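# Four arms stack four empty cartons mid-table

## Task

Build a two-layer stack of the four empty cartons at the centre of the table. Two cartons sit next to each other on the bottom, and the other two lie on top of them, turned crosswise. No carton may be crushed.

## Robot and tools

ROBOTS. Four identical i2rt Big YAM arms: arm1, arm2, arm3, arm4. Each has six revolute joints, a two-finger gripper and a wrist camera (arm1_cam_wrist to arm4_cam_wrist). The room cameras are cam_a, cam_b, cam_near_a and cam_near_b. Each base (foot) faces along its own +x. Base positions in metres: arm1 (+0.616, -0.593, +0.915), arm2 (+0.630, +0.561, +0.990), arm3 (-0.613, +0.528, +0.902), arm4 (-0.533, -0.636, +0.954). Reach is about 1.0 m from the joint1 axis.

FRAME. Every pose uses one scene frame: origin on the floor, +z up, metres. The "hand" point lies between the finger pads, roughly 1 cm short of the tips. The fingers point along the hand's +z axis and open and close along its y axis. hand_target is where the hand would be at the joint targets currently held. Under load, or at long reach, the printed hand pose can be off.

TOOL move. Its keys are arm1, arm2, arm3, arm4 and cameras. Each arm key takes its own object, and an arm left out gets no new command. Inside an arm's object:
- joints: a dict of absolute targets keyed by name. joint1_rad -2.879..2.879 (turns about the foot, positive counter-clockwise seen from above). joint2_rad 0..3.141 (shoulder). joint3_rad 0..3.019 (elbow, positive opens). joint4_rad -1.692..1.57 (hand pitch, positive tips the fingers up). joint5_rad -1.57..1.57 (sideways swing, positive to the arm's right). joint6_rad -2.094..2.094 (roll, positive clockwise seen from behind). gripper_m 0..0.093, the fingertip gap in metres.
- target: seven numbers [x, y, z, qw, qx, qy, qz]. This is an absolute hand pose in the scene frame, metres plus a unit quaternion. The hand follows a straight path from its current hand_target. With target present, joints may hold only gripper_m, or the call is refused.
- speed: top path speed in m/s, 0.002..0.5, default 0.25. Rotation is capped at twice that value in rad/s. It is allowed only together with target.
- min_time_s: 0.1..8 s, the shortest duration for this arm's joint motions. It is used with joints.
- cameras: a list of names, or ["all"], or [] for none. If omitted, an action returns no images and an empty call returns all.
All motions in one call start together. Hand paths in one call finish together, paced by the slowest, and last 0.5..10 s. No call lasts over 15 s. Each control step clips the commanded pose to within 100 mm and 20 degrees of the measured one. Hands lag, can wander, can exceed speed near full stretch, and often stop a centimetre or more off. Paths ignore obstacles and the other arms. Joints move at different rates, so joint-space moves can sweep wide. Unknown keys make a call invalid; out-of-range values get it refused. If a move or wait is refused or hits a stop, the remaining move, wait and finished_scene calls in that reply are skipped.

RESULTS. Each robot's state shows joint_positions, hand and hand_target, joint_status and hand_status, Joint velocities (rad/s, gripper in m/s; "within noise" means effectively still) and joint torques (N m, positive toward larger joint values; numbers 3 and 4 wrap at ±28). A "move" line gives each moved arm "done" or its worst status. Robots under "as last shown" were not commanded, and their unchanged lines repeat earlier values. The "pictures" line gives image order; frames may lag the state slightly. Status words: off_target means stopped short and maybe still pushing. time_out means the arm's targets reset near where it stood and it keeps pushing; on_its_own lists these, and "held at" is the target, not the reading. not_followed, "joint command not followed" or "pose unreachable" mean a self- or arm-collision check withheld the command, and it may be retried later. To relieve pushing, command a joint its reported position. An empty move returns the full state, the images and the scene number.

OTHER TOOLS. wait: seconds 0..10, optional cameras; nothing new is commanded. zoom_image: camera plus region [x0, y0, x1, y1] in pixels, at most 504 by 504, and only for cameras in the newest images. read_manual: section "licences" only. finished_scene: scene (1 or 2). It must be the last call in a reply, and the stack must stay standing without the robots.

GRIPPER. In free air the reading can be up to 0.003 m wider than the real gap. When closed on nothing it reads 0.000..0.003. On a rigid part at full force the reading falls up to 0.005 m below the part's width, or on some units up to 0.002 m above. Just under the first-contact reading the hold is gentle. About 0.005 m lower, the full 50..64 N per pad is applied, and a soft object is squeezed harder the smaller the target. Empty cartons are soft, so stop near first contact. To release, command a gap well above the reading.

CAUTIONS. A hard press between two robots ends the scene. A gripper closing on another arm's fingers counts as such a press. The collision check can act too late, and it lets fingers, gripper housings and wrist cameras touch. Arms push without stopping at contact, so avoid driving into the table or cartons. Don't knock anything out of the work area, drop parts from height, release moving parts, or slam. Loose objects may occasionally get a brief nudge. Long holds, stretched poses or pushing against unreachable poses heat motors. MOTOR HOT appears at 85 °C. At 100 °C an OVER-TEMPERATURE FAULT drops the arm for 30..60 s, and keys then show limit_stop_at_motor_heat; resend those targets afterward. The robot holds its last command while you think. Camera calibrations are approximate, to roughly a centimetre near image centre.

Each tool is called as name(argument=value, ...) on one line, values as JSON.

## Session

move(cameras=["all"])

Scene clock: 0.00 s.
Joint torques (N m): no reading
Heat: arm1: hottest joint1_rad 37 °C; arm2: hottest joint1_rad 35 °C; arm3: hottest joint1_rad 35 °C; arm4: hottest joint1_rad 41 °C.
Joint velocities: within noise
arm1.joint_positions: joint1_rad=+0.328 joint2_rad=+0.613 joint3_rad=+1.402 joint4_rad=-1.249 joint5_rad=-0.191 joint6_rad=-0.064 gripper_m=+0.09396
arm1.joint_status: not commanded
arm1.hand: x=+0.3884 y=-0.5100 z=+1.4810 quat_wxyz=(-0.063, +0.838, -0.127, -0.527) (m; scene frame)
arm1.hand_target: x=+0.3910 y=-0.5114 z=+1.4928 quat_wxyz=(-0.067, +0.831, -0.124, -0.538) (m; scene frame)
arm1.hand_status: not commanded
arm2.joint_positions: joint1_rad=+0.178 joint2_rad=+0.637 joint3_rad=+1.317 joint4_rad=-1.338 joint5_rad=+0.119 joint6_rad=+0.322 gripper_m=+0.09396
arm2.joint_status: not commanded
arm2.hand: x=+0.4686 y=+0.3728 z=+1.4915 quat_wxyz=(-0.216, -0.860, -0.247, +0.391) (m; scene frame)
arm2.hand_target: x=+0.4695 y=+0.3740 z=+1.5042 quat_wxyz=(-0.224, -0.854, -0.245, +0.401) (m; scene frame)
arm2.hand_status: not commanded
arm3.joint_positions: joint1_rad=-0.182 joint2_rad=+0.526 joint3_rad=+1.317 joint4_rad=-1.483 joint5_rad=-0.105 joint6_rad=-0.195 gripper_m=+0.09396
arm3.joint_status: not commanded
arm3.hand: x=-0.5119 y=+0.3684 z=+1.3946 quat_wxyz=(-0.369, -0.371, -0.825, +0.213) (m; scene frame)
arm3.hand_target: x=-0.5129 y=+0.3703 z=+1.4072 quat_wxyz=(-0.380, -0.368, -0.819, +0.222) (m; scene frame)
arm3.hand_status: not commanded
arm4.joint_positions: joint1_rad=+0.123 joint2_rad=+0.645 joint3_rad=+1.427 joint4_rad=-1.276 joint5_rad=-0.007 joint6_rad=-0.285 gripper_m=+0.09396
arm4.joint_status: not commanded
arm4.hand: x=-0.4240 y=-0.4131 z=+1.5181 quat_wxyz=(-0.469, +0.554, -0.655, -0.210) (m; scene frame)
arm4.hand_target: x=-0.4253 y=-0.4158 z=+1.5272 quat_wxyz=(-0.477, +0.551, -0.651, -0.213) (m; scene frame)
arm4.hand_status: not commanded
pictures: arm1_cam_wrist, arm2_cam_wrist, arm3_cam_wrist, arm4_cam_wrist, cam_a, cam_b, cam_near_a, cam_near_b
camera_calibration:
arm1_cam_wrist: T_world_to_cam=[[0.269501, 0.96282, -0.0186432, 0.413525], [0.840259, -0.244565, -0.483893, 0.269023], [-0.470461, 0.114744, -0.874929, 1.66139], [0, 0, 0, 1]] pos_world=[0.444122, -0.522991, 1.59148]
arm2_cam_wrist: T_world_to_cam=[[-0.595357, 0.783328, -0.178739, 0.254131], [0.792348, 0.535538, -0.292204, -0.130137], [-0.13317, -0.315589, -0.939505, 1.70654], [0, 0, 0, 1]] pos_world=[0.481673, 0.409192, 1.6107]
arm3_cam_wrist: T_world_to_cam=[[-0.766993, -0.636362, 0.0822444, -0.273324], [-0.632108, 0.727321, -0.267288, -0.214407], [0.110274, -0.256995, -0.960101, 1.6129], [0, 0, 0, 1]] pos_world=[-0.523027, 0.396518, 1.51372]
arm4_cam_wrist: T_world_to_cam=[[0.923272, -0.289782, 0.252181, -0.114035], [-0.167938, -0.894892, -0.413479, 0.190402], [0.345494, 0.339403, -0.874894, 1.7375], [0, 0, 0, 1]] pos_world=[-0.463035, -0.452369, 1.62761]

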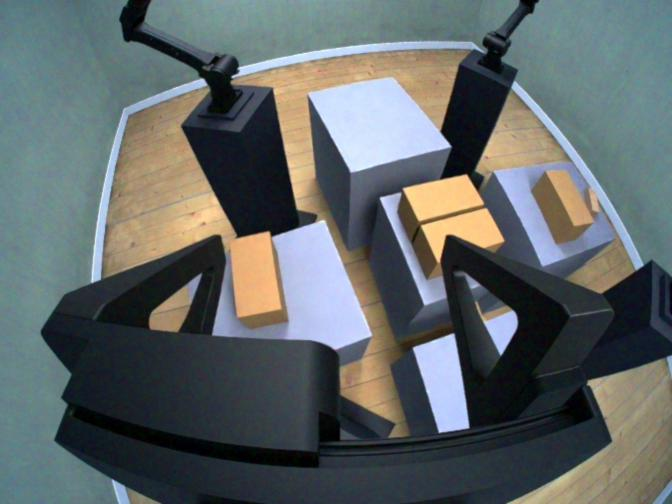

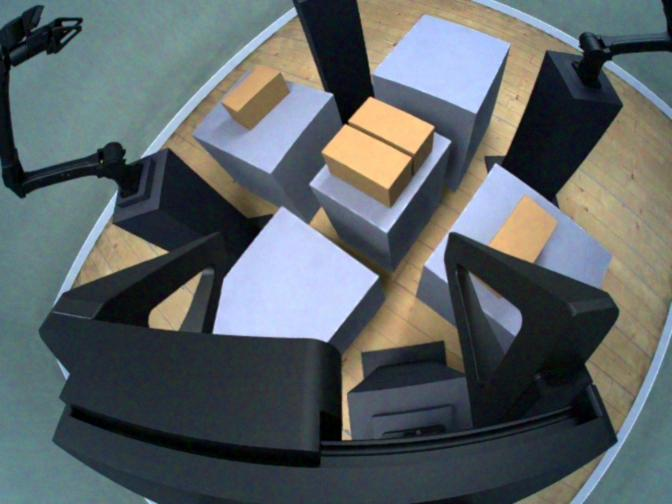

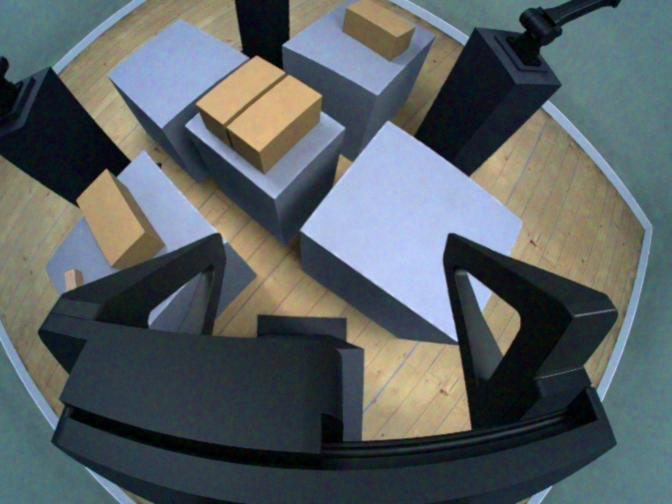

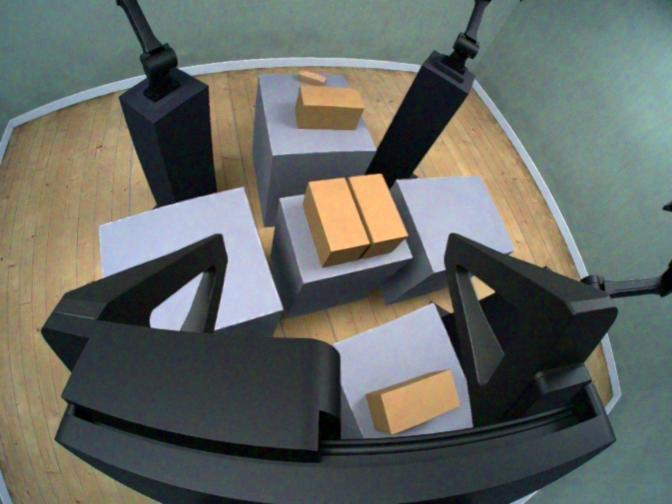

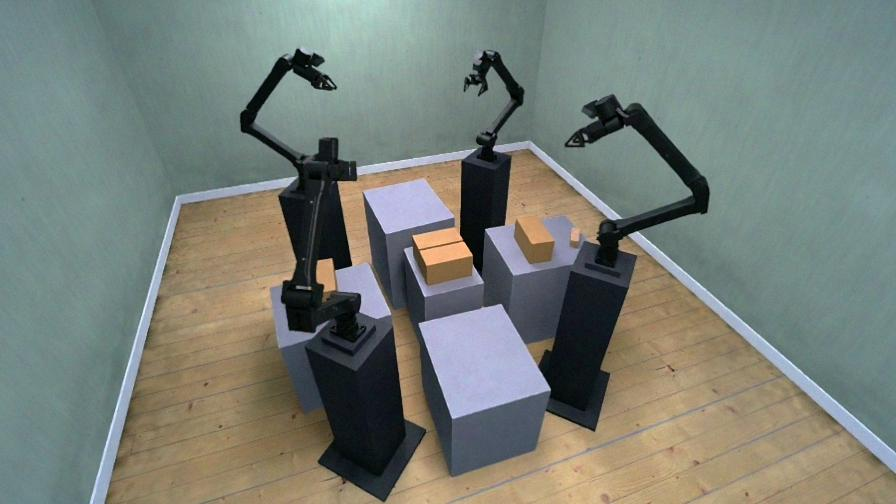

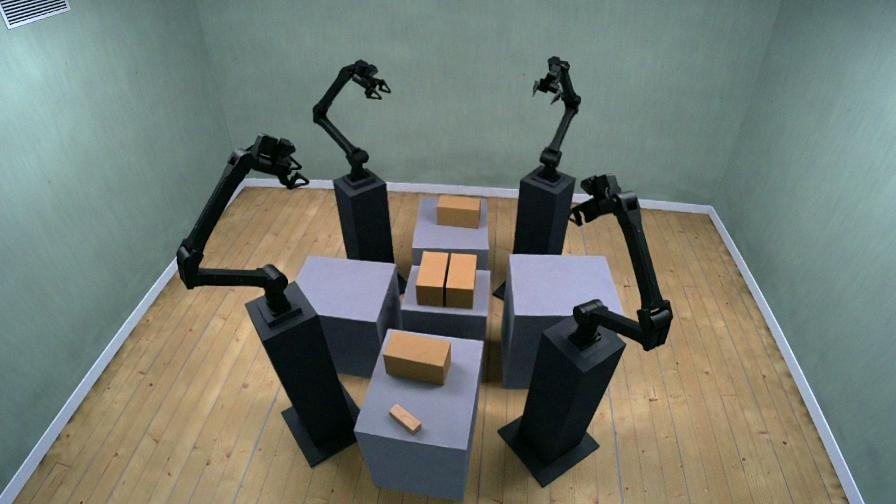

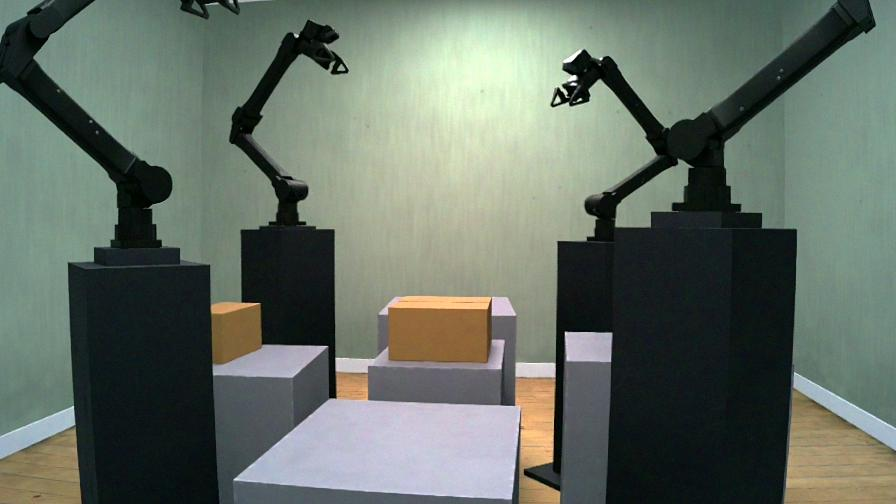

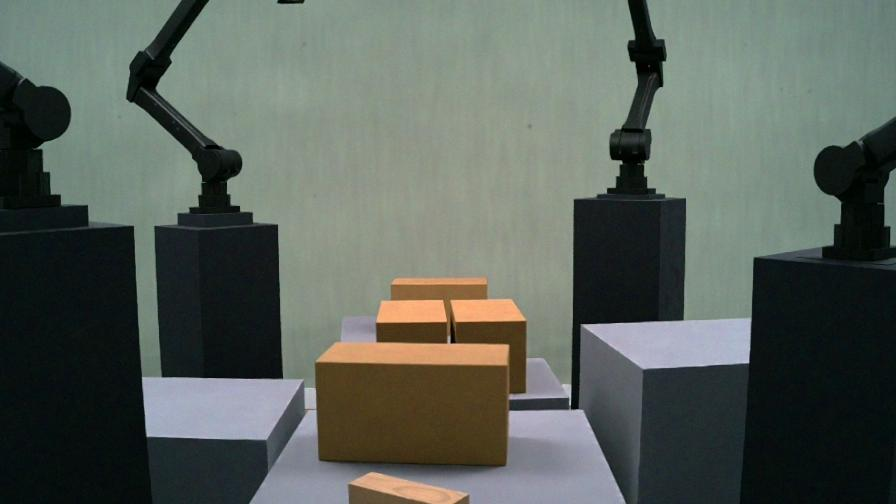

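move(arm1={"target":[0.22,-0.62,0.88,0,0.9239,0,-0.3827],"speed":0.25,"joints":{"gripper_m":0.01}}, arm2={"target":[0.28,0.55,0.92,0,0.9239,0,-0.3827],"speed":0.25,"joints":{"gripper_m":0.01}}, arm3={"target":[-0.14,0.55,0.90,0.3827,0,0.9239,0],"speed":0.25,"joints":{"gripper_m":0.01}}, arm4={"target":[-0.20,-0.62,0.88,0.3827,0,0.9239,0],"speed":0.25,"joints":{"gripper_m":0.01}}, cameras=["arm1_cam_wrist","arm2_cam_wrist","arm3_cam_wrist","arm4_cam_wrist","cam_near_b"])

Scene clock: 6.00 s.
Joint torques (N m): arm1=[1.14 -5.13 4.72 2.07 -0.01 0.12] | arm2=[-0.62 -4.54 3.08 2.93 0.11 -0.09] | arm3=[1.14 -9.23 7.31 1.96 -0.04 0.05] | arm4=[-1.03 -6.12 2.03 1.91 0.19 -0.13]
Heat: arm1: hottest joint1_rad 37 °C; arm2: hottest joint1_rad 35 °C; arm3: hottest joint3_rad 36 °C; arm4: hottest joint1_rad 41 °C.
move: arm1 off_target; arm2 done; arm3 off_target; arm4 done
Joint velocities: within noise
arm1.joint_positions: joint1_rad=+0.896 joint2_rad=+1.602 joint3_rad=+0.324 joint4_rad=+0.460 joint5_rad=+0.074 joint6_rad=+0.068 gripper_m=+0.01010
arm1.joint_status: all done
arm1.hand: x=+0.2350 y=-0.6123 z=+0.8755 quat_wxyz=(-0.006, +0.929, -0.006, -0.369) (m; scene frame)
arm1.hand_target: x=+0.2206 y=-0.6200 z=+0.8805 quat_wxyz=(+0.000, +0.924, +0.000, -0.383) (m; scene frame)
arm1.hand_status: off_target (0.017 m and 1.9 deg from the pose sent, 0.634 m and 25.2 deg at the start)
arm2.joint_positions: joint1_rad=-0.695 joint2_rad=+1.772 joint3_rad=+0.218 joint4_rad=+0.739 joint5_rad=+0.037 joint6_rad=+0.046 gripper_m=+0.01009
arm2.joint_status: all done
arm2.hand: x=+0.2889 y=+0.5462 z=+0.9186 quat_wxyz=(-0.004, -0.928, -0.002, +0.373) (m; scene frame)
arm2.hand_target: x=+0.2802 y=+0.5500 z=+0.9201 quat_wxyz=(+0.000, -0.924, +0.000, +0.382) (m; scene frame)
arm2.hand_status: done (0.010 m and 1.3 deg from the pose sent, 0.627 m and 38.5 deg at the start)
arm3.joint_positions: joint1_rad=+0.960 joint2_rad=+1.614 joint3_rad=+0.535 joint4_rad=+0.247 joint5_rad=+0.053 joint6_rad=+0.052 gripper_m=+0.01008
arm3.joint_status: all done
arm3.hand: x=-0.1597 y=+0.5433 z=+0.8895 quat_wxyz=(-0.364, -0.009, -0.931, +0.003) (m; scene frame)
arm3.hand_target: x=-0.1408 y=+0.5500 z=+0.9006 quat_wxyz=(-0.383, +0.000, -0.924, +0.000) (m; scene frame)
arm3.hand_status: off_target (0.023 m and 2.6 deg from the pose sent, 0.645 m and 50.8 deg at the start)
arm4.joint_positions: joint1_rad=-0.894 joint2_rad=+1.785 joint3_rad=+0.178 joint4_rad=+0.815 joint5_rad=+0.057 joint6_rad=+0.052 gripper_m=+0.01007
arm4.joint_status: all done
arm4.hand: x=-0.2041 y=-0.6147 z=+0.8819 quat_wxyz=(-0.381, +0.010, -0.925, -0.003) (m; scene frame)
arm4.hand_target: x=-0.2002 y=-0.6200 z=+0.8801 quat_wxyz=(-0.382, +0.000, -0.924, +0.000) (m; scene frame)
arm4.hand_status: done (0.007 m and 1.2 deg from the pose sent, 0.707 m and 76.6 deg at the start; pose on its path clipped on 9 of 137 steps)
pictures: arm1_cam_wrist, arm2_cam_wrist, arm3_cam_wrist, arm4_cam_wrist, cam_near_b
camera_calibration:
arm1_cam_wrist: T_world_to_cam=[[0.00229622, 0.999935, 0.011176, 0.60148], [0.990028, -0.000699015, -0.140869, -0.106322], [-0.140852, 0.011388, -0.989965, 1.03123], [0, 0, 0, 1]] pos_world=[0.249131, -0.613259, 0.99918]
arm2_cam_wrist: T_world_to_cam=[[-0.0076484, 0.999945, -0.00719885, -0.536839], [0.988353, 0.00646513, -0.152043, -0.144439], [-0.151988, -0.00827789, -0.988348, 1.08147], [0, 0, 0, 1]] pos_world=[0.303021, 0.546696, 1.04304]
arm3_cam_wrist: T_world_to_cam=[[-0.0143518, -0.999891, 0.00342672, 0.537465], [-0.990483, 0.0137475, -0.136946, -0.0395157], [0.136884, -0.00535953, -0.990573, 1.02873], [0, 0, 0, 1]] pos_world=[-0.172243, 0.543463, 1.01178]
arm4_cam_wrist: T_world_to_cam=[[0.0298902, -0.999527, 0.00728648, -0.617742], [-0.986201, -0.0306777, -0.162684, -0.0729964], [0.162831, -0.00232327, -0.986651, 1.02461], [0, 0, 0, 1]] pos_world=[-0.220363, -0.617309, 1.00356]

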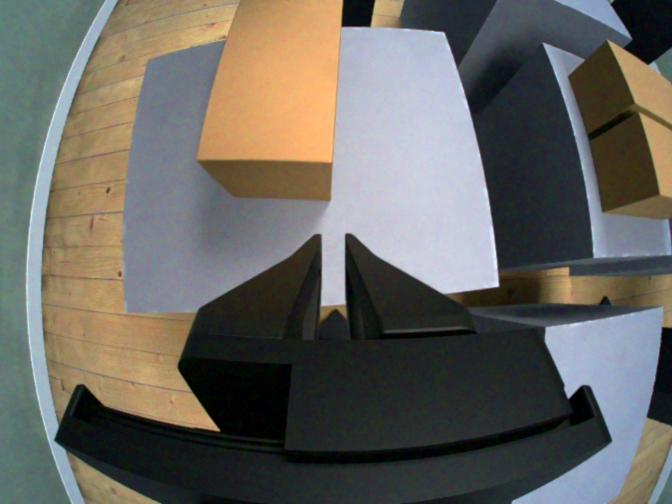

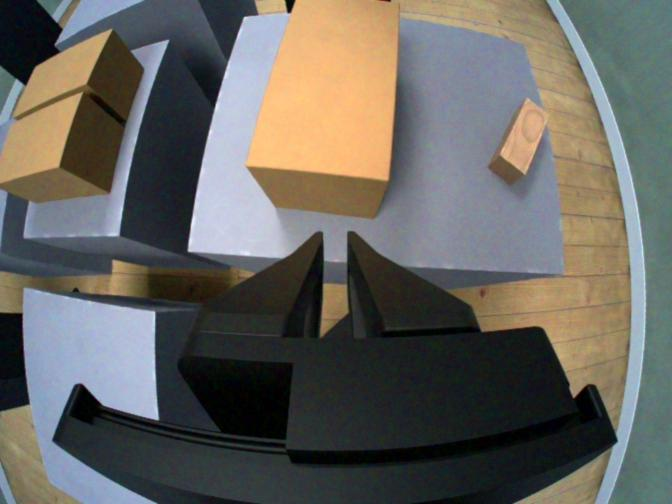

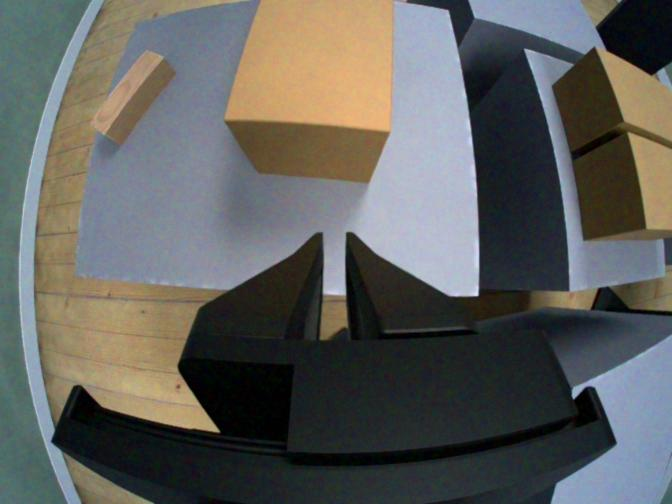

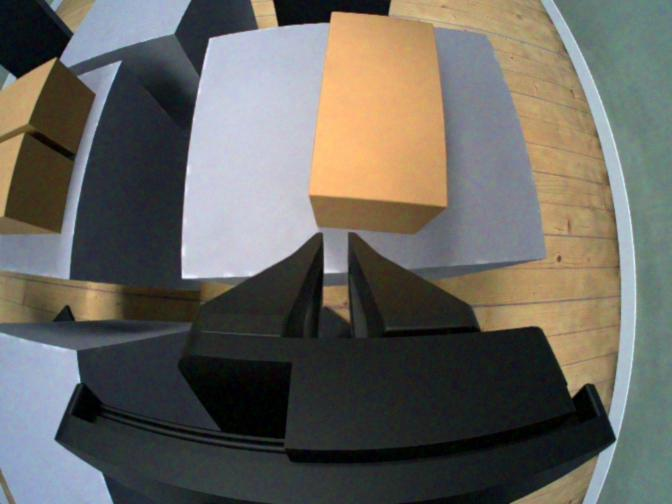

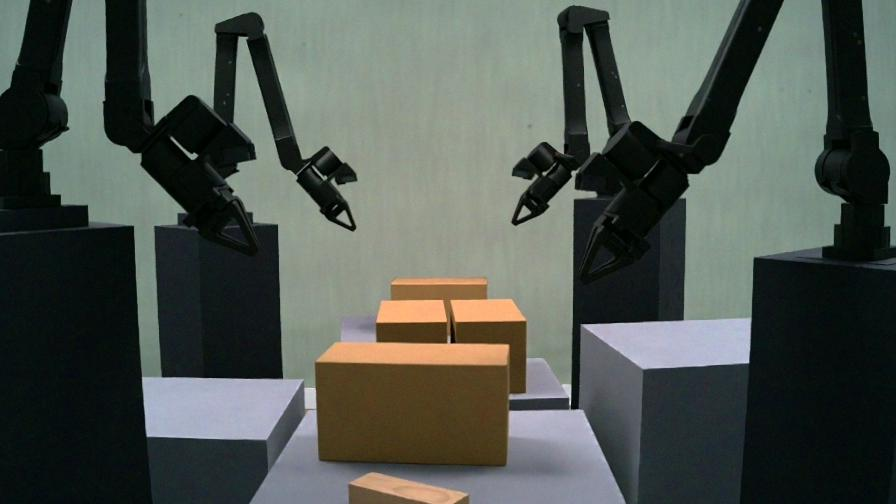

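move(arm1={"target":[0.15,-0.689,0.70,0,0.9239,0,-0.3827],"speed":0.15}, arm2={"target":[0.213,0.517,0.748,0,0.9239,0,-0.3827],"speed":0.15}, arm3={"target":[-0.085,0.566,0.748,0.3827,0,0.9239,0],"speed":0.15}, arm4={"target":[-0.152,-0.673,0.692,0.3827,0,0.9239,0],"speed":0.15}, cameras=["arm1_cam_wrist","arm2_cam_wrist","arm3_cam_wrist","arm4_cam_wrist","cam_near_b","cam_near_a"])

Scene clock: 13.37 s.
Joint torques (N m): arm1=[1.08 -9.88 0.79 2.06 0.25 0.16] | arm2=[1.61 -9.35 -0.85 2.99 0.23 0.07] | arm3=[1.32 -13.57 3.48 1.99 0.27 0.22] | arm4=[-0.91 -10.46 -2.06 1.88 -0.02 -0.27]
Heat: arm1: hottest joint1_rad 37 °C; arm2: hottest joint1_rad 35 °C; arm3: hottest joint3_rad 37 °C; arm4: hottest joint1_rad 41 °C.
move: arm1 done; arm2 done; arm3 off_target; arm4 done
Joint velocities: within noise
arm1.joint_positions: joint1_rad=+1.071 joint2_rad=+2.366 joint3_rad=+0.702 joint4_rad=+0.849 joint5_rad=+0.190 joint6_rad=+0.189 gripper_m=+0.01010
arm1.joint_status: not commanded
arm1.hand: x=+0.1510 y=-0.6825 z=+0.7035 quat_wxyz=(-0.004, +0.926, -0.002, -0.378) (m; scene frame)
arm1.hand_target: x=+0.1502 y=-0.6889 z=+0.7000 quat_wxyz=(+0.000, +0.924, +0.000, -0.382) (m; scene frame)
arm1.hand_status: done (0.007 m and 0.8 deg from the pose sent, 0.210 m and 1.9 deg at the start)
arm2.joint_positions: joint1_rad=-0.619 joint2_rad=+2.517 joint3_rad=+0.616 joint4_rad=+1.088 joint5_rad=+0.102 joint6_rad=+0.098 gripper_m=+0.01009
arm2.joint_status: not commanded
arm2.hand: x=+0.2145 y=+0.5210 z=+0.7495 quat_wxyz=(+0.003, -0.927, -0.001, +0.376) (m; scene frame)
arm2.hand_target: x=+0.2132 y=+0.5171 z=+0.7480 quat_wxyz=(+0.000, -0.924, +0.000, +0.382) (m; scene frame)
arm2.hand_status: done (0.005 m and 0.9 deg from the pose sent, 0.189 m and 1.3 deg at the start)
arm3.joint_positions: joint1_rad=+0.987 joint2_rad=+2.186 joint3_rad=+0.754 joint4_rad=+0.615 joint5_rad=+0.066 joint6_rad=+0.057 gripper_m=+0.01008
arm3.joint_status: not commanded
arm3.hand: x=-0.0957 y=+0.5590 z=+0.7448 quat_wxyz=(-0.370, -0.001, -0.929, +0.003) (m; scene frame)
arm3.hand_target: x=-0.0852 y=+0.5661 z=+0.7483 quat_wxyz=(-0.383, +0.000, -0.924, +0.000) (m; scene frame)
arm3.hand_status: off_target (0.013 m and 1.6 deg from the pose sent, 0.162 m and 2.6 deg at the start)
arm4.joint_positions: joint1_rad=-1.116 joint2_rad=+2.623 joint3_rad=+0.575 joint4_rad=+1.255 joint5_rad=-0.095 joint6_rad=-0.092 gripper_m=+0.01007
arm4.joint_status: not commanded
arm4.hand: x=-0.1509 y=-0.6680 z=+0.6976 quat_wxyz=(-0.382, +0.002, -0.924, -0.003) (m; scene frame)
arm4.hand_target: x=-0.1521 y=-0.6730 z=+0.6921 quat_wxyz=(-0.383, +0.000, -0.924, +0.000) (m; scene frame)
arm4.hand_status: done (0.008 m and 0.5 deg from the pose sent, 0.205 m and 1.2 deg at the start)
pictures: arm1_cam_wrist, arm2_cam_wrist, arm3_cam_wrist, arm4_cam_wrist, cam_near_a, cam_near_b
camera_calibration:
arm1_cam_wrist: T_world_to_cam=[[-0.00577385, 0.999927, 0.0105776, 0.675417], [0.987193, 0.00738609, -0.15936, -0.0285335], [-0.159427, 0.00952204, -0.987164, 0.849546], [0, 0, 0, 1]] pos_world=[0.167508, -0.683247, 0.826949]
arm2_cam_wrist: T_world_to_cam=[[-0.00119705, 0.99999, 0.00423953, -0.523321], [0.987282, 0.0018558, -0.15897, -0.0885343], [-0.158976, 0.00399531, -0.987274, 0.897205], [0, 0, 0, 1]] pos_world=[0.229416, 0.519896, 0.873932]
arm3_cam_wrist: T_world_to_cam=[[-0.00078856, -0.999962, 0.00865111, 0.552022], [-0.988596, -0.000523211, -0.150589, 0.0222918], [0.150587, -0.0086712, -0.988559, 0.878429], [0, 0, 0, 1]] pos_world=[-0.109808, 0.55963, 0.86696]
arm4_cam_wrist: T_world_to_cam=[[0.0159994, -0.999872, 0.000451975, -0.668791], [-0.986192, -0.015855, -0.164848, -0.0407676], [0.164834, 0.00219174, -0.986319, 0.837113], [0, 0, 0, 1]] pos_world=[-0.167489, -0.671187, 0.819242]

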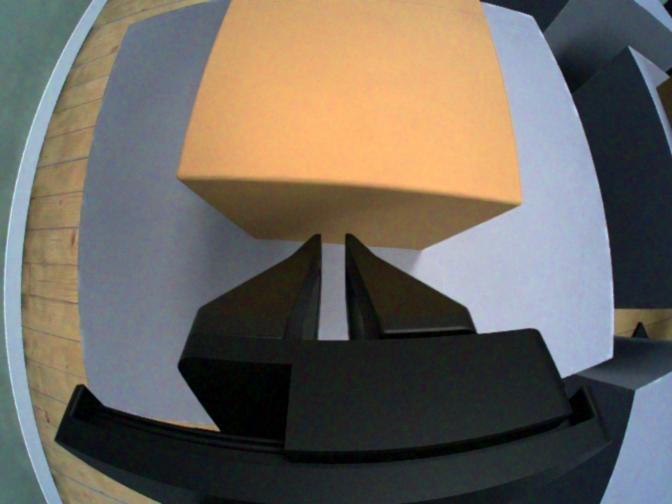

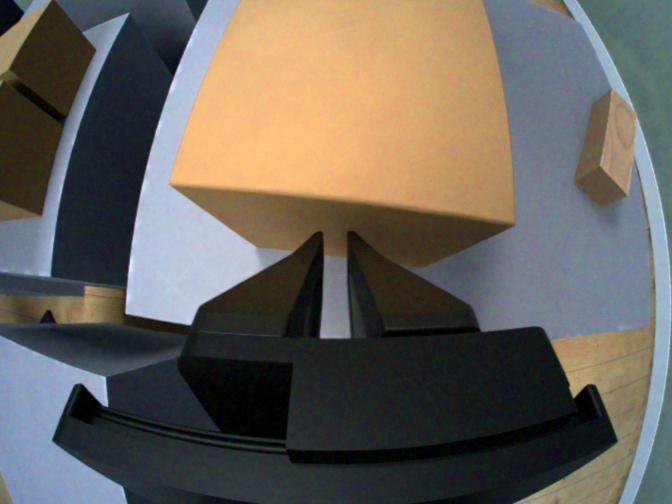

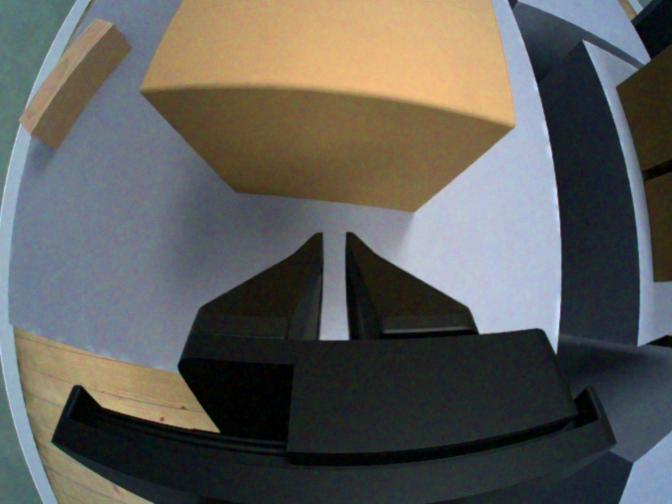

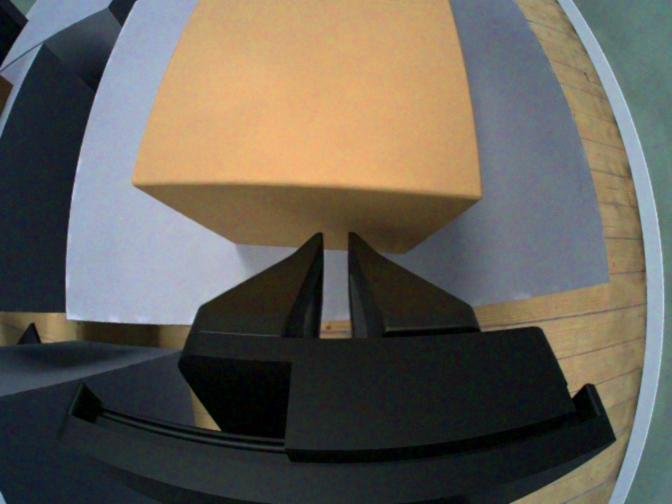

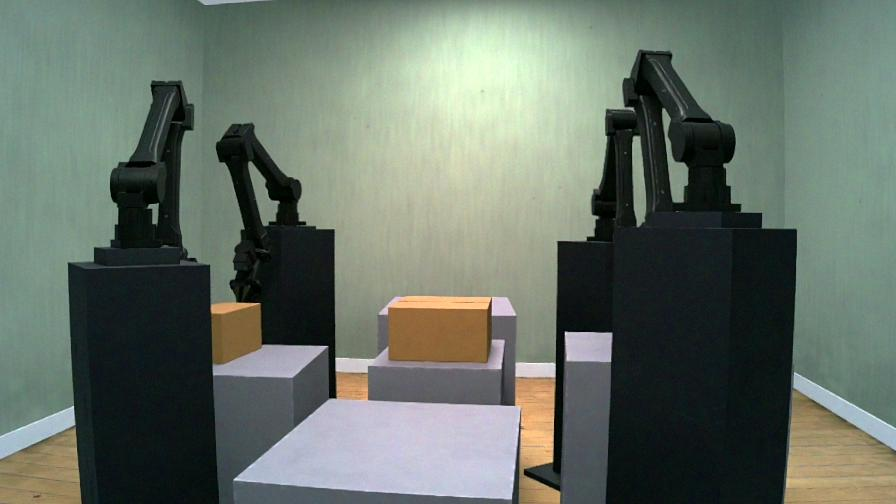

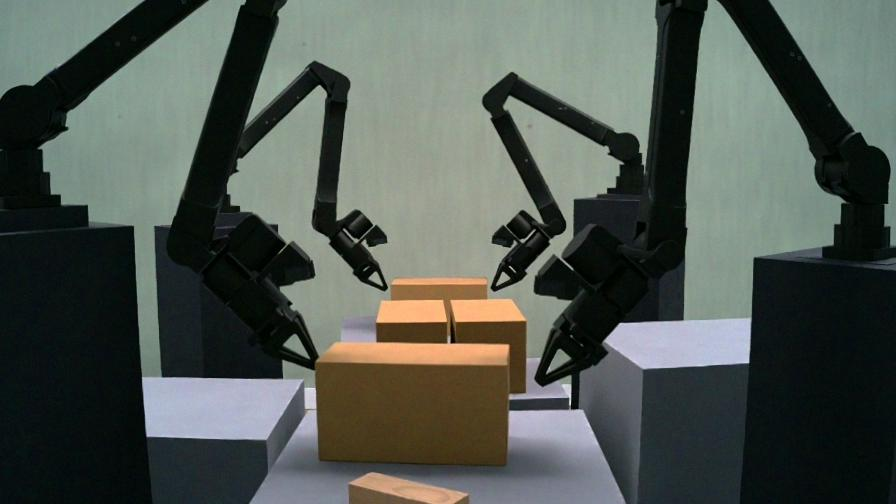

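move(arm1={"target":[0.128,-0.683,0.693,0,0.9239,0,-0.3827],"speed":0.1}, arm2={"target":[0.193,0.518,0.737,0,0.9239,0,-0.3827],"speed":0.1}, arm3={"target":[-0.065,0.571,0.753,0.3827,0,0.9239,0],"speed":0.1}, arm4={"target":[-0.13,-0.656,0.684,0.3827,0,0.9239,0],"speed":0.1}, cameras=["arm1_cam_wrist","arm2_cam_wrist","arm3_cam_wrist","arm4_cam_wrist","cam_near_b"])

Scene clock: 17.30 s.
Joint torques (N m): arm1=[-1.67 -10.52 2.19 1.2 0.03 0.03] | arm2=[0.97 -10.34 -0.09 1.5 -0.06 -0.03] | arm3=[1.32 -14.15 4.22 1.13 0.28 0.2] | arm4=[1.14 -11.63 -0.58 1.33 0.12 -0.07]
Heat: arm1: hottest joint1_rad 37 °C; arm2: hottest joint1_rad 35 °C; arm3: hottest joint3_rad 37 °C; arm4: hottest joint1_rad 41 °C.
move: arm1 off_target; arm2 done; arm3 off_target; arm4 off_target
Joint velocities: within noise
arm1.joint_positions: joint1_rad=+1.071 joint2_rad=+2.387 joint3_rad=+0.742 joint4_rad=+0.836 joint5_rad=+0.174 joint6_rad=+0.181 gripper_m=+0.01010
arm1.joint_status: not commanded
arm1.hand: x=+0.1387 y=-0.6886 z=+0.6970 quat_wxyz=(+0.003, +0.925, +0.004, -0.379) (m; scene frame)
arm1.hand_target: x=+0.1283 y=-0.6829 z=+0.6933 quat_wxyz=(+0.000, +0.924, +0.000, -0.383) (m; scene frame)
arm1.hand_status: off_target (0.013 m and 0.7 deg from the pose sent, 0.025 m and 0.8 deg at the start)
arm2.joint_positions: joint1_rad=-0.619 joint2_rad=+2.531 joint3_rad=+0.676 joint4_rad=+1.075 joint5_rad=+0.102 joint6_rad=+0.098 gripper_m=+0.01009
arm2.joint_status: not commanded
arm2.hand: x=+0.1904 y=+0.5175 z=+0.7449 quat_wxyz=(+0.000, -0.921, +0.000, +0.391) (m; scene frame)
arm2.hand_target: x=+0.1933 y=+0.5181 z=+0.7371 quat_wxyz=(+0.000, -0.924, +0.000, +0.383) (m; scene frame)
arm2.hand_status: done (0.008 m and 1.0 deg from the pose sent, 0.025 m and 0.9 deg at the start)
arm3.joint_positions: joint1_rad=+0.994 joint2_rad=+2.186 joint3_rad=+0.802 joint4_rad=+0.581 joint5_rad=+0.071 joint6_rad=+0.063 gripper_m=+0.01008
arm3.joint_status: not commanded
arm3.hand: x=-0.0754 y=+0.5637 z=+0.7502 quat_wxyz=(-0.377, -0.002, -0.926, +0.003) (m; scene frame)
arm3.hand_target: x=-0.0652 y=+0.5710 z=+0.7533 quat_wxyz=(-0.383, +0.000, -0.924, +0.000) (m; scene frame)
arm3.hand_status: off_target (0.013 m and 0.8 deg from the pose sent, 0.034 m and 1.6 deg at the start)
arm4.joint_positions: joint1_rad=-1.077 joint2_rad=+2.625 joint3_rad=+0.616 joint4_rad=+1.213 joint5_rad=-0.049 joint6_rad=-0.059 gripper_m=+0.01007
arm4.joint_status: not commanded
arm4.hand: x=-0.1369 y=-0.6621 z=+0.6896 quat_wxyz=(-0.379, -0.004, -0.925, +0.004) (m; scene frame)
arm4.hand_target: x=-0.1303 y=-0.6559 z=+0.6842 quat_wxyz=(-0.382, +0.000, -0.924, +0.000) (m; scene frame)
arm4.hand_status: off_target (0.011 m and 0.8 deg from the pose sent, 0.028 m and 0.5 deg at the start)
pictures: arm1_cam_wrist, arm2_cam_wrist, arm3_cam_wrist, arm4_cam_wrist, cam_near_b
camera_calibration:
arm1_cam_wrist: T_world_to_cam=[[-0.022237, 0.999747, 0.00347276, 0.688566], [0.986343, 0.0225056, -0.163158, -0.0041463], [-0.163195, -0.000202811, -0.986594, 0.8346], [0, 0, 0, 1]] pos_world=[0.155604, -0.688129, 0.820344]
arm2_cam_wrist: T_world_to_cam=[[-0.00139164, 0.999999, -0.000440301, -0.516321], [0.981825, 0.00128278, -0.189785, -0.0411817], [-0.189784, -0.00069641, -0.981826, 0.893102], [0, 0, 0, 1]] pos_world=[0.209211, 0.516995, 0.868828]
arm3_cam_wrist: T_world_to_cam=[[-0.00118796, -0.999974, 0.0070826, 0.557834], [-0.986386, 0.0000070771, -0.164446, 0.0533886], [0.164442, -0.00718154, -0.986361, 0.879305], [0, 0, 0, 1]] pos_world=[-0.0912703, 0.564134, 0.872141]
arm4_cam_wrist: T_world_to_cam=[[-0.000088925, -0.999955, 0.00949639, -0.671594], [-0.987308, -0.00142042, -0.158813, -0.0228915], [0.158819, -0.00938998, -0.987263, 0.819055], [0, 0, 0, 1]] pos_world=[-0.152742, -0.663906, 0.811365]

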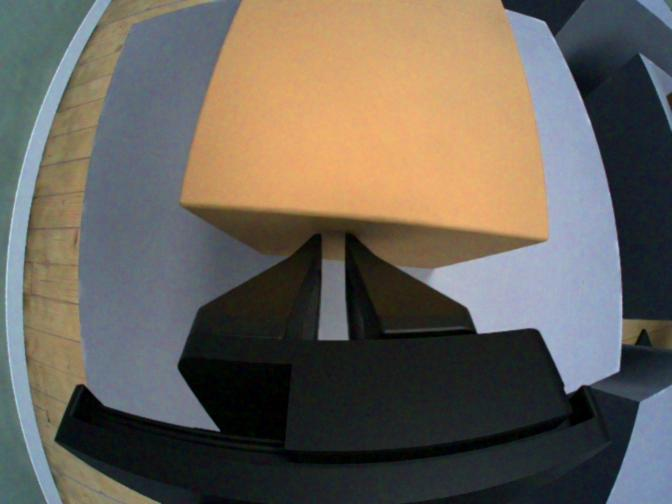

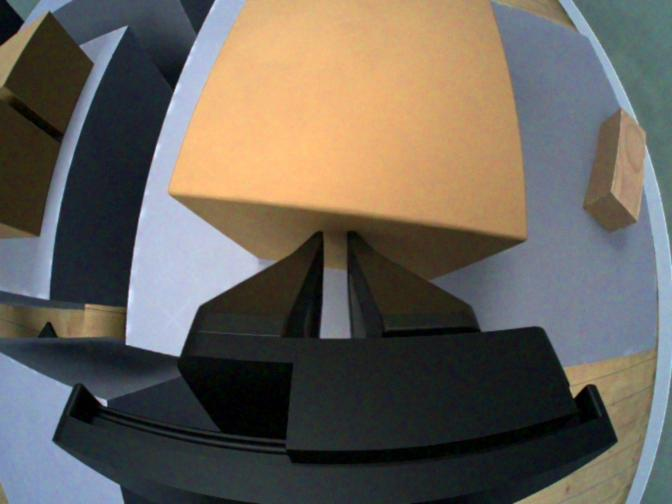

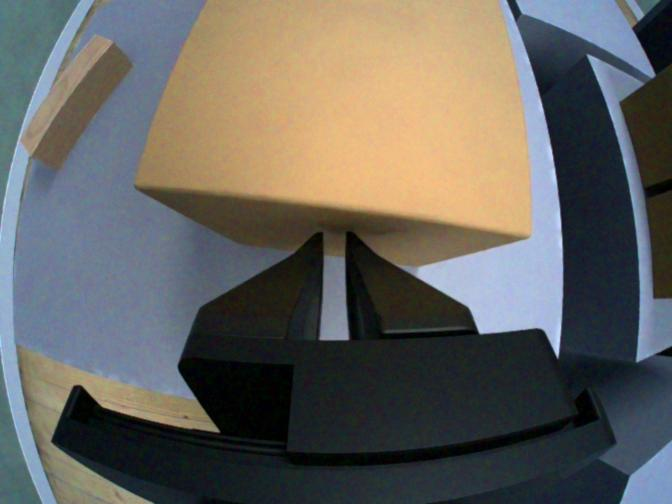

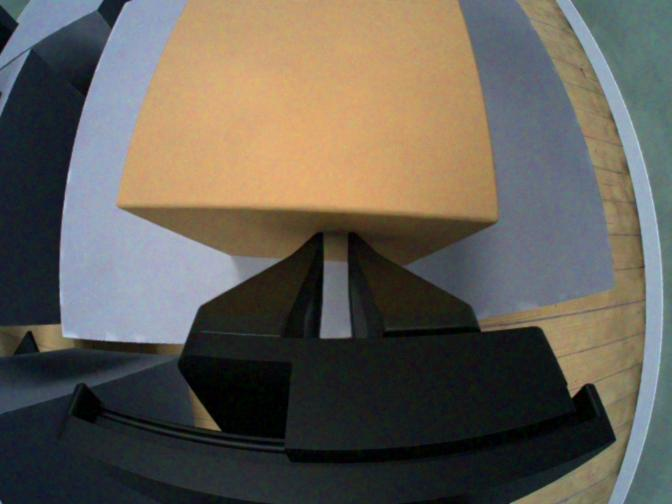

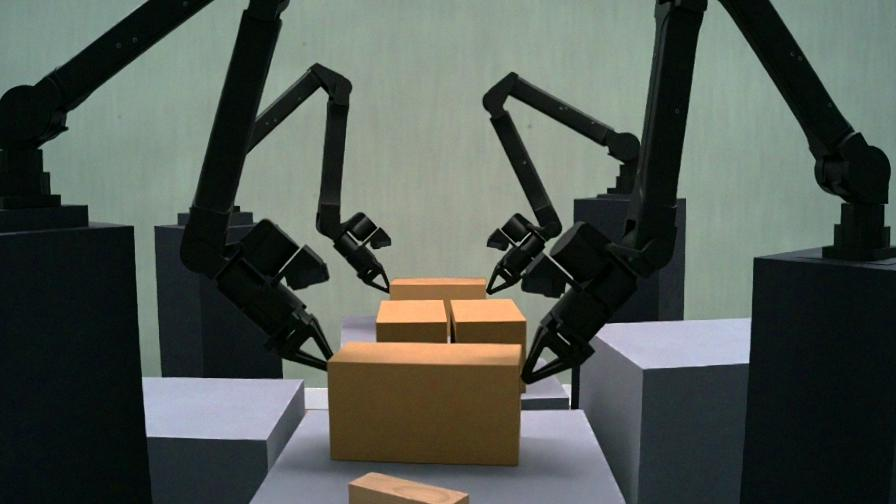

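move(arm1={"target":[0.152,-0.672,0.693,0,0.9239,0,-0.3827],"speed":0.1}, arm2={"target":[0.178,0.522,0.737,0,0.9239,0,-0.3827],"speed":0.1}, arm3={"target":[-0.048,0.571,0.753,0.3827,0,0.9239,0],"speed":0.1}, arm4={"target":[-0.152,-0.643,0.684,0.3827,0,0.9239,0],"speed":0.1}, cameras=["arm1_cam_wrist","arm2_cam_wrist","arm3_cam_wrist","arm4_cam_wrist","cam_near_b"])

Scene clock: 20.03 s.
Joint torques (N m): arm1=[-1.44 -9.88 -0.35 2.1 0 0.05] | arm2=[-0.38 -10.4 0.9 1.74 -0.04 -0.14] | arm3=[0.97 -14.21 6 1.39 0.15 0.18] | arm4=[1.2 -10.93 -4.38 2 0.19 -0.1]
Heat: arm1: hottest joint1_rad 37 °C; arm2: hottest joint1_rad 35 °C; arm3: hottest joint3_rad 37 °C; arm4: hottest joint1_rad 41 °C.
move: arm1 off_target; arm2 off_target; arm3 off_target; arm4 off_target
Joint velocities: within noise
arm1.joint_positions: joint1_rad=+1.055 joint2_rad=+2.391 joint3_rad=+0.712 joint4_rad=+0.885 joint5_rad=+0.166 joint6_rad=+0.171 gripper_m=+0.01010
arm1.joint_status: not commanded
arm1.hand: x=+0.1466 y=-0.6801 z=+0.6994 quat_wxyz=(+0.003, +0.923, +0.003, -0.386) (m; scene frame)
arm1.hand_target: x=+0.1522 y=-0.6722 z=+0.6931 quat_wxyz=(+0.000, +0.924, +0.000, -0.382) (m; scene frame)
arm1.hand_status: off_target (0.012 m and 0.6 deg from the pose sent, 0.022 m and 0.7 deg at the start)
arm2.joint_positions: joint1_rad=-0.623 joint2_rad=+2.531 joint3_rad=+0.696 joint4_rad=+1.027 joint5_rad=+0.088 joint6_rad=+0.095 gripper_m=+0.01009
arm2.joint_status: not commanded
arm2.hand: x=+0.1875 y=+0.5167 z=+0.7380 quat_wxyz=(-0.003, -0.926, -0.002, +0.378) (m; scene frame)
arm2.hand_target: x=+0.1783 y=+0.5221 z=+0.7372 quat_wxyz=(+0.000, -0.924, +0.000, +0.383) (m; scene frame)
arm2.hand_status: off_target (0.011 m and 0.8 deg from the pose sent, 0.015 m and 1.0 deg at the start)
arm3.joint_positions: joint1_rad=+0.994 joint2_rad=+2.193 joint3_rad=+0.823 joint4_rad=+0.535 joint5_rad=+0.071 joint6_rad=+0.063 gripper_m=+0.01008
arm3.joint_status: not commanded
arm3.hand: x=-0.0737 y=+0.5639 z=+0.7442 quat_wxyz=(-0.362, -0.001, -0.932, +0.004) (m; scene frame)
arm3.hand_target: x=-0.0491 y=+0.5710 z=+0.7540 quat_wxyz=(-0.383, +0.000, -0.924, +0.000) (m; scene frame)
arm3.hand_status: off_target (0.028 m and 2.6 deg from the pose sent, 0.029 m and 0.8 deg at the start)
arm4.joint_positions: joint1_rad=-1.033 joint2_rad=+2.654 joint3_rad=+0.616 joint4_rad=+1.276 joint5_rad=-0.020 joint6_rad=-0.029 gripper_m=+0.01007
arm4.joint_status: not commanded
arm4.hand: x=-0.1366 y=-0.6495 z=+0.6898 quat_wxyz=(-0.394, -0.002, -0.919, +0.004) (m; scene frame)
arm4.hand_target: x=-0.1519 y=-0.6434 z=+0.6843 quat_wxyz=(-0.383, +0.000, -0.924, +0.000) (m; scene frame)
arm4.hand_status: off_target (0.018 m and 1.5 deg from the pose sent, 0.025 m and 0.8 deg at the start)
pictures: arm1_cam_wrist, arm2_cam_wrist, arm3_cam_wrist, arm4_cam_wrist, cam_near_b
camera_calibration:
arm1_cam_wrist: T_world_to_cam=[[-0.0192387, 0.999814, 0.00143853, 0.681305], [0.984153, 0.019191, -0.176279, -0.0045546], [-0.176274, -0.00197565, -0.984339, 0.837319], [0, 0, 0, 1]] pos_world=[0.165187, -0.679437, 0.822423]
arm2_cam_wrist: T_world_to_cam=[[-0.0086172, 0.999951, -0.00496348, -0.510843], [0.986693, 0.00769678, -0.162414, -0.0640437], [-0.162368, -0.00629698, -0.98671, 0.887062], [0, 0, 0, 1]] pos_world=[0.20282, 0.516896, 0.862336]
arm3_cam_wrist: T_world_to_cam=[[-0.000879566, -0.999951, 0.00984342, 0.555994], [-0.990978, -0.000447672, -0.134027, 0.0313211], [0.134024, -0.0098725, -0.990929, 0.875803], [0, 0, 0, 1]] pos_world=[-0.0858515, 0.564627, 0.866584]
arm4_cam_wrist: T_world_to_cam=[[0.00233818, -0.999935, 0.0111274, -0.659826], [-0.981468, -0.00442688, -0.191577, -0.00116879], [0.191614, -0.0104732, -0.981415, 0.819063], [0, 0, 0, 1]] pos_world=[-0.156548, -0.651211, 0.810959]

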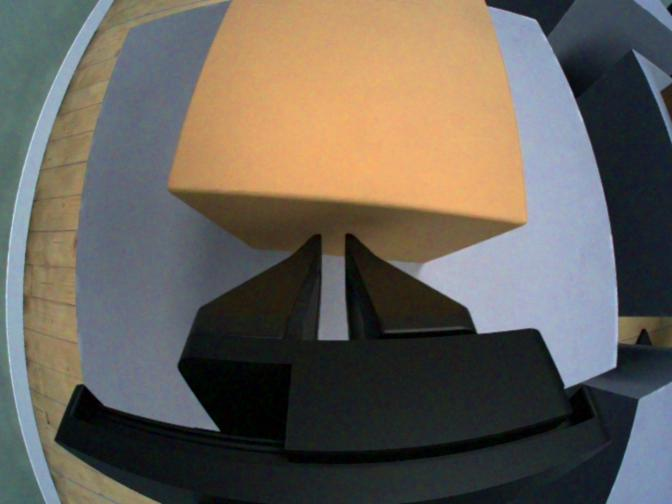

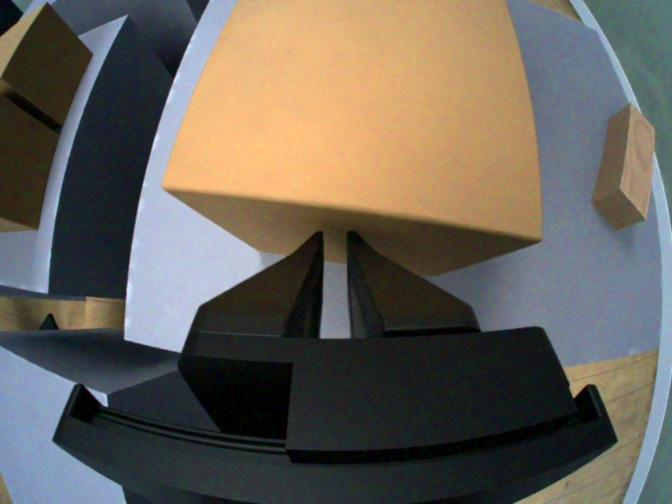

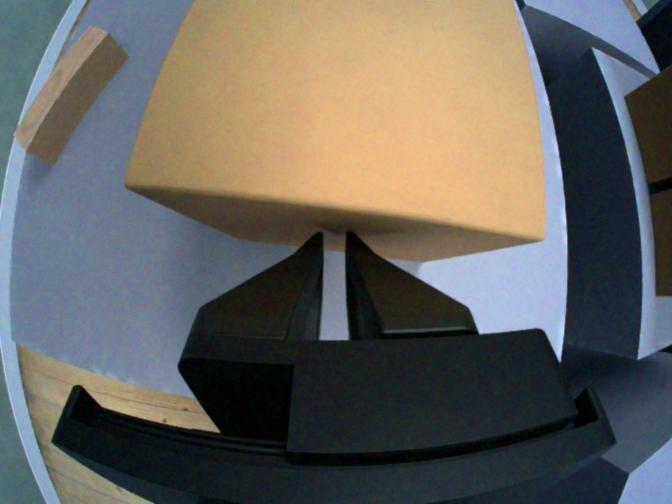

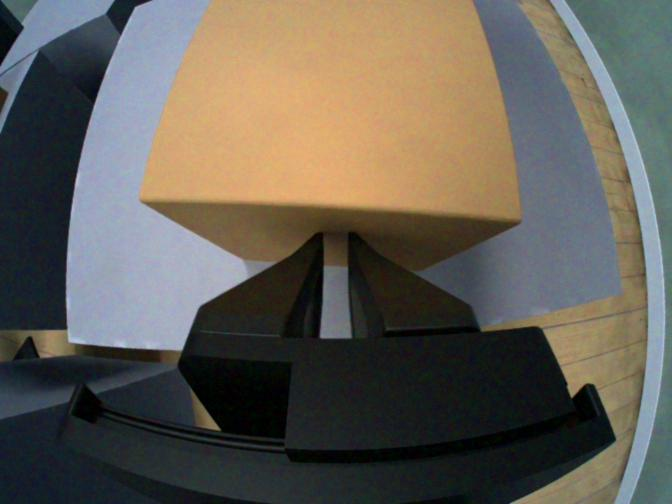

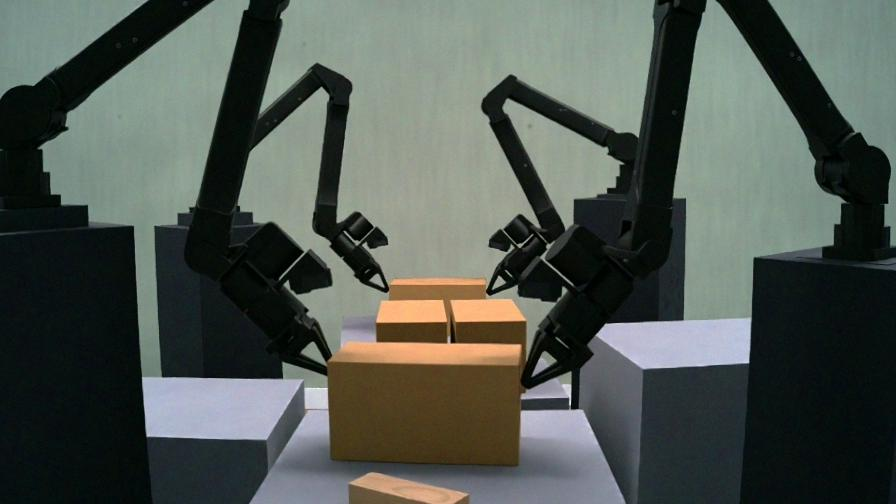

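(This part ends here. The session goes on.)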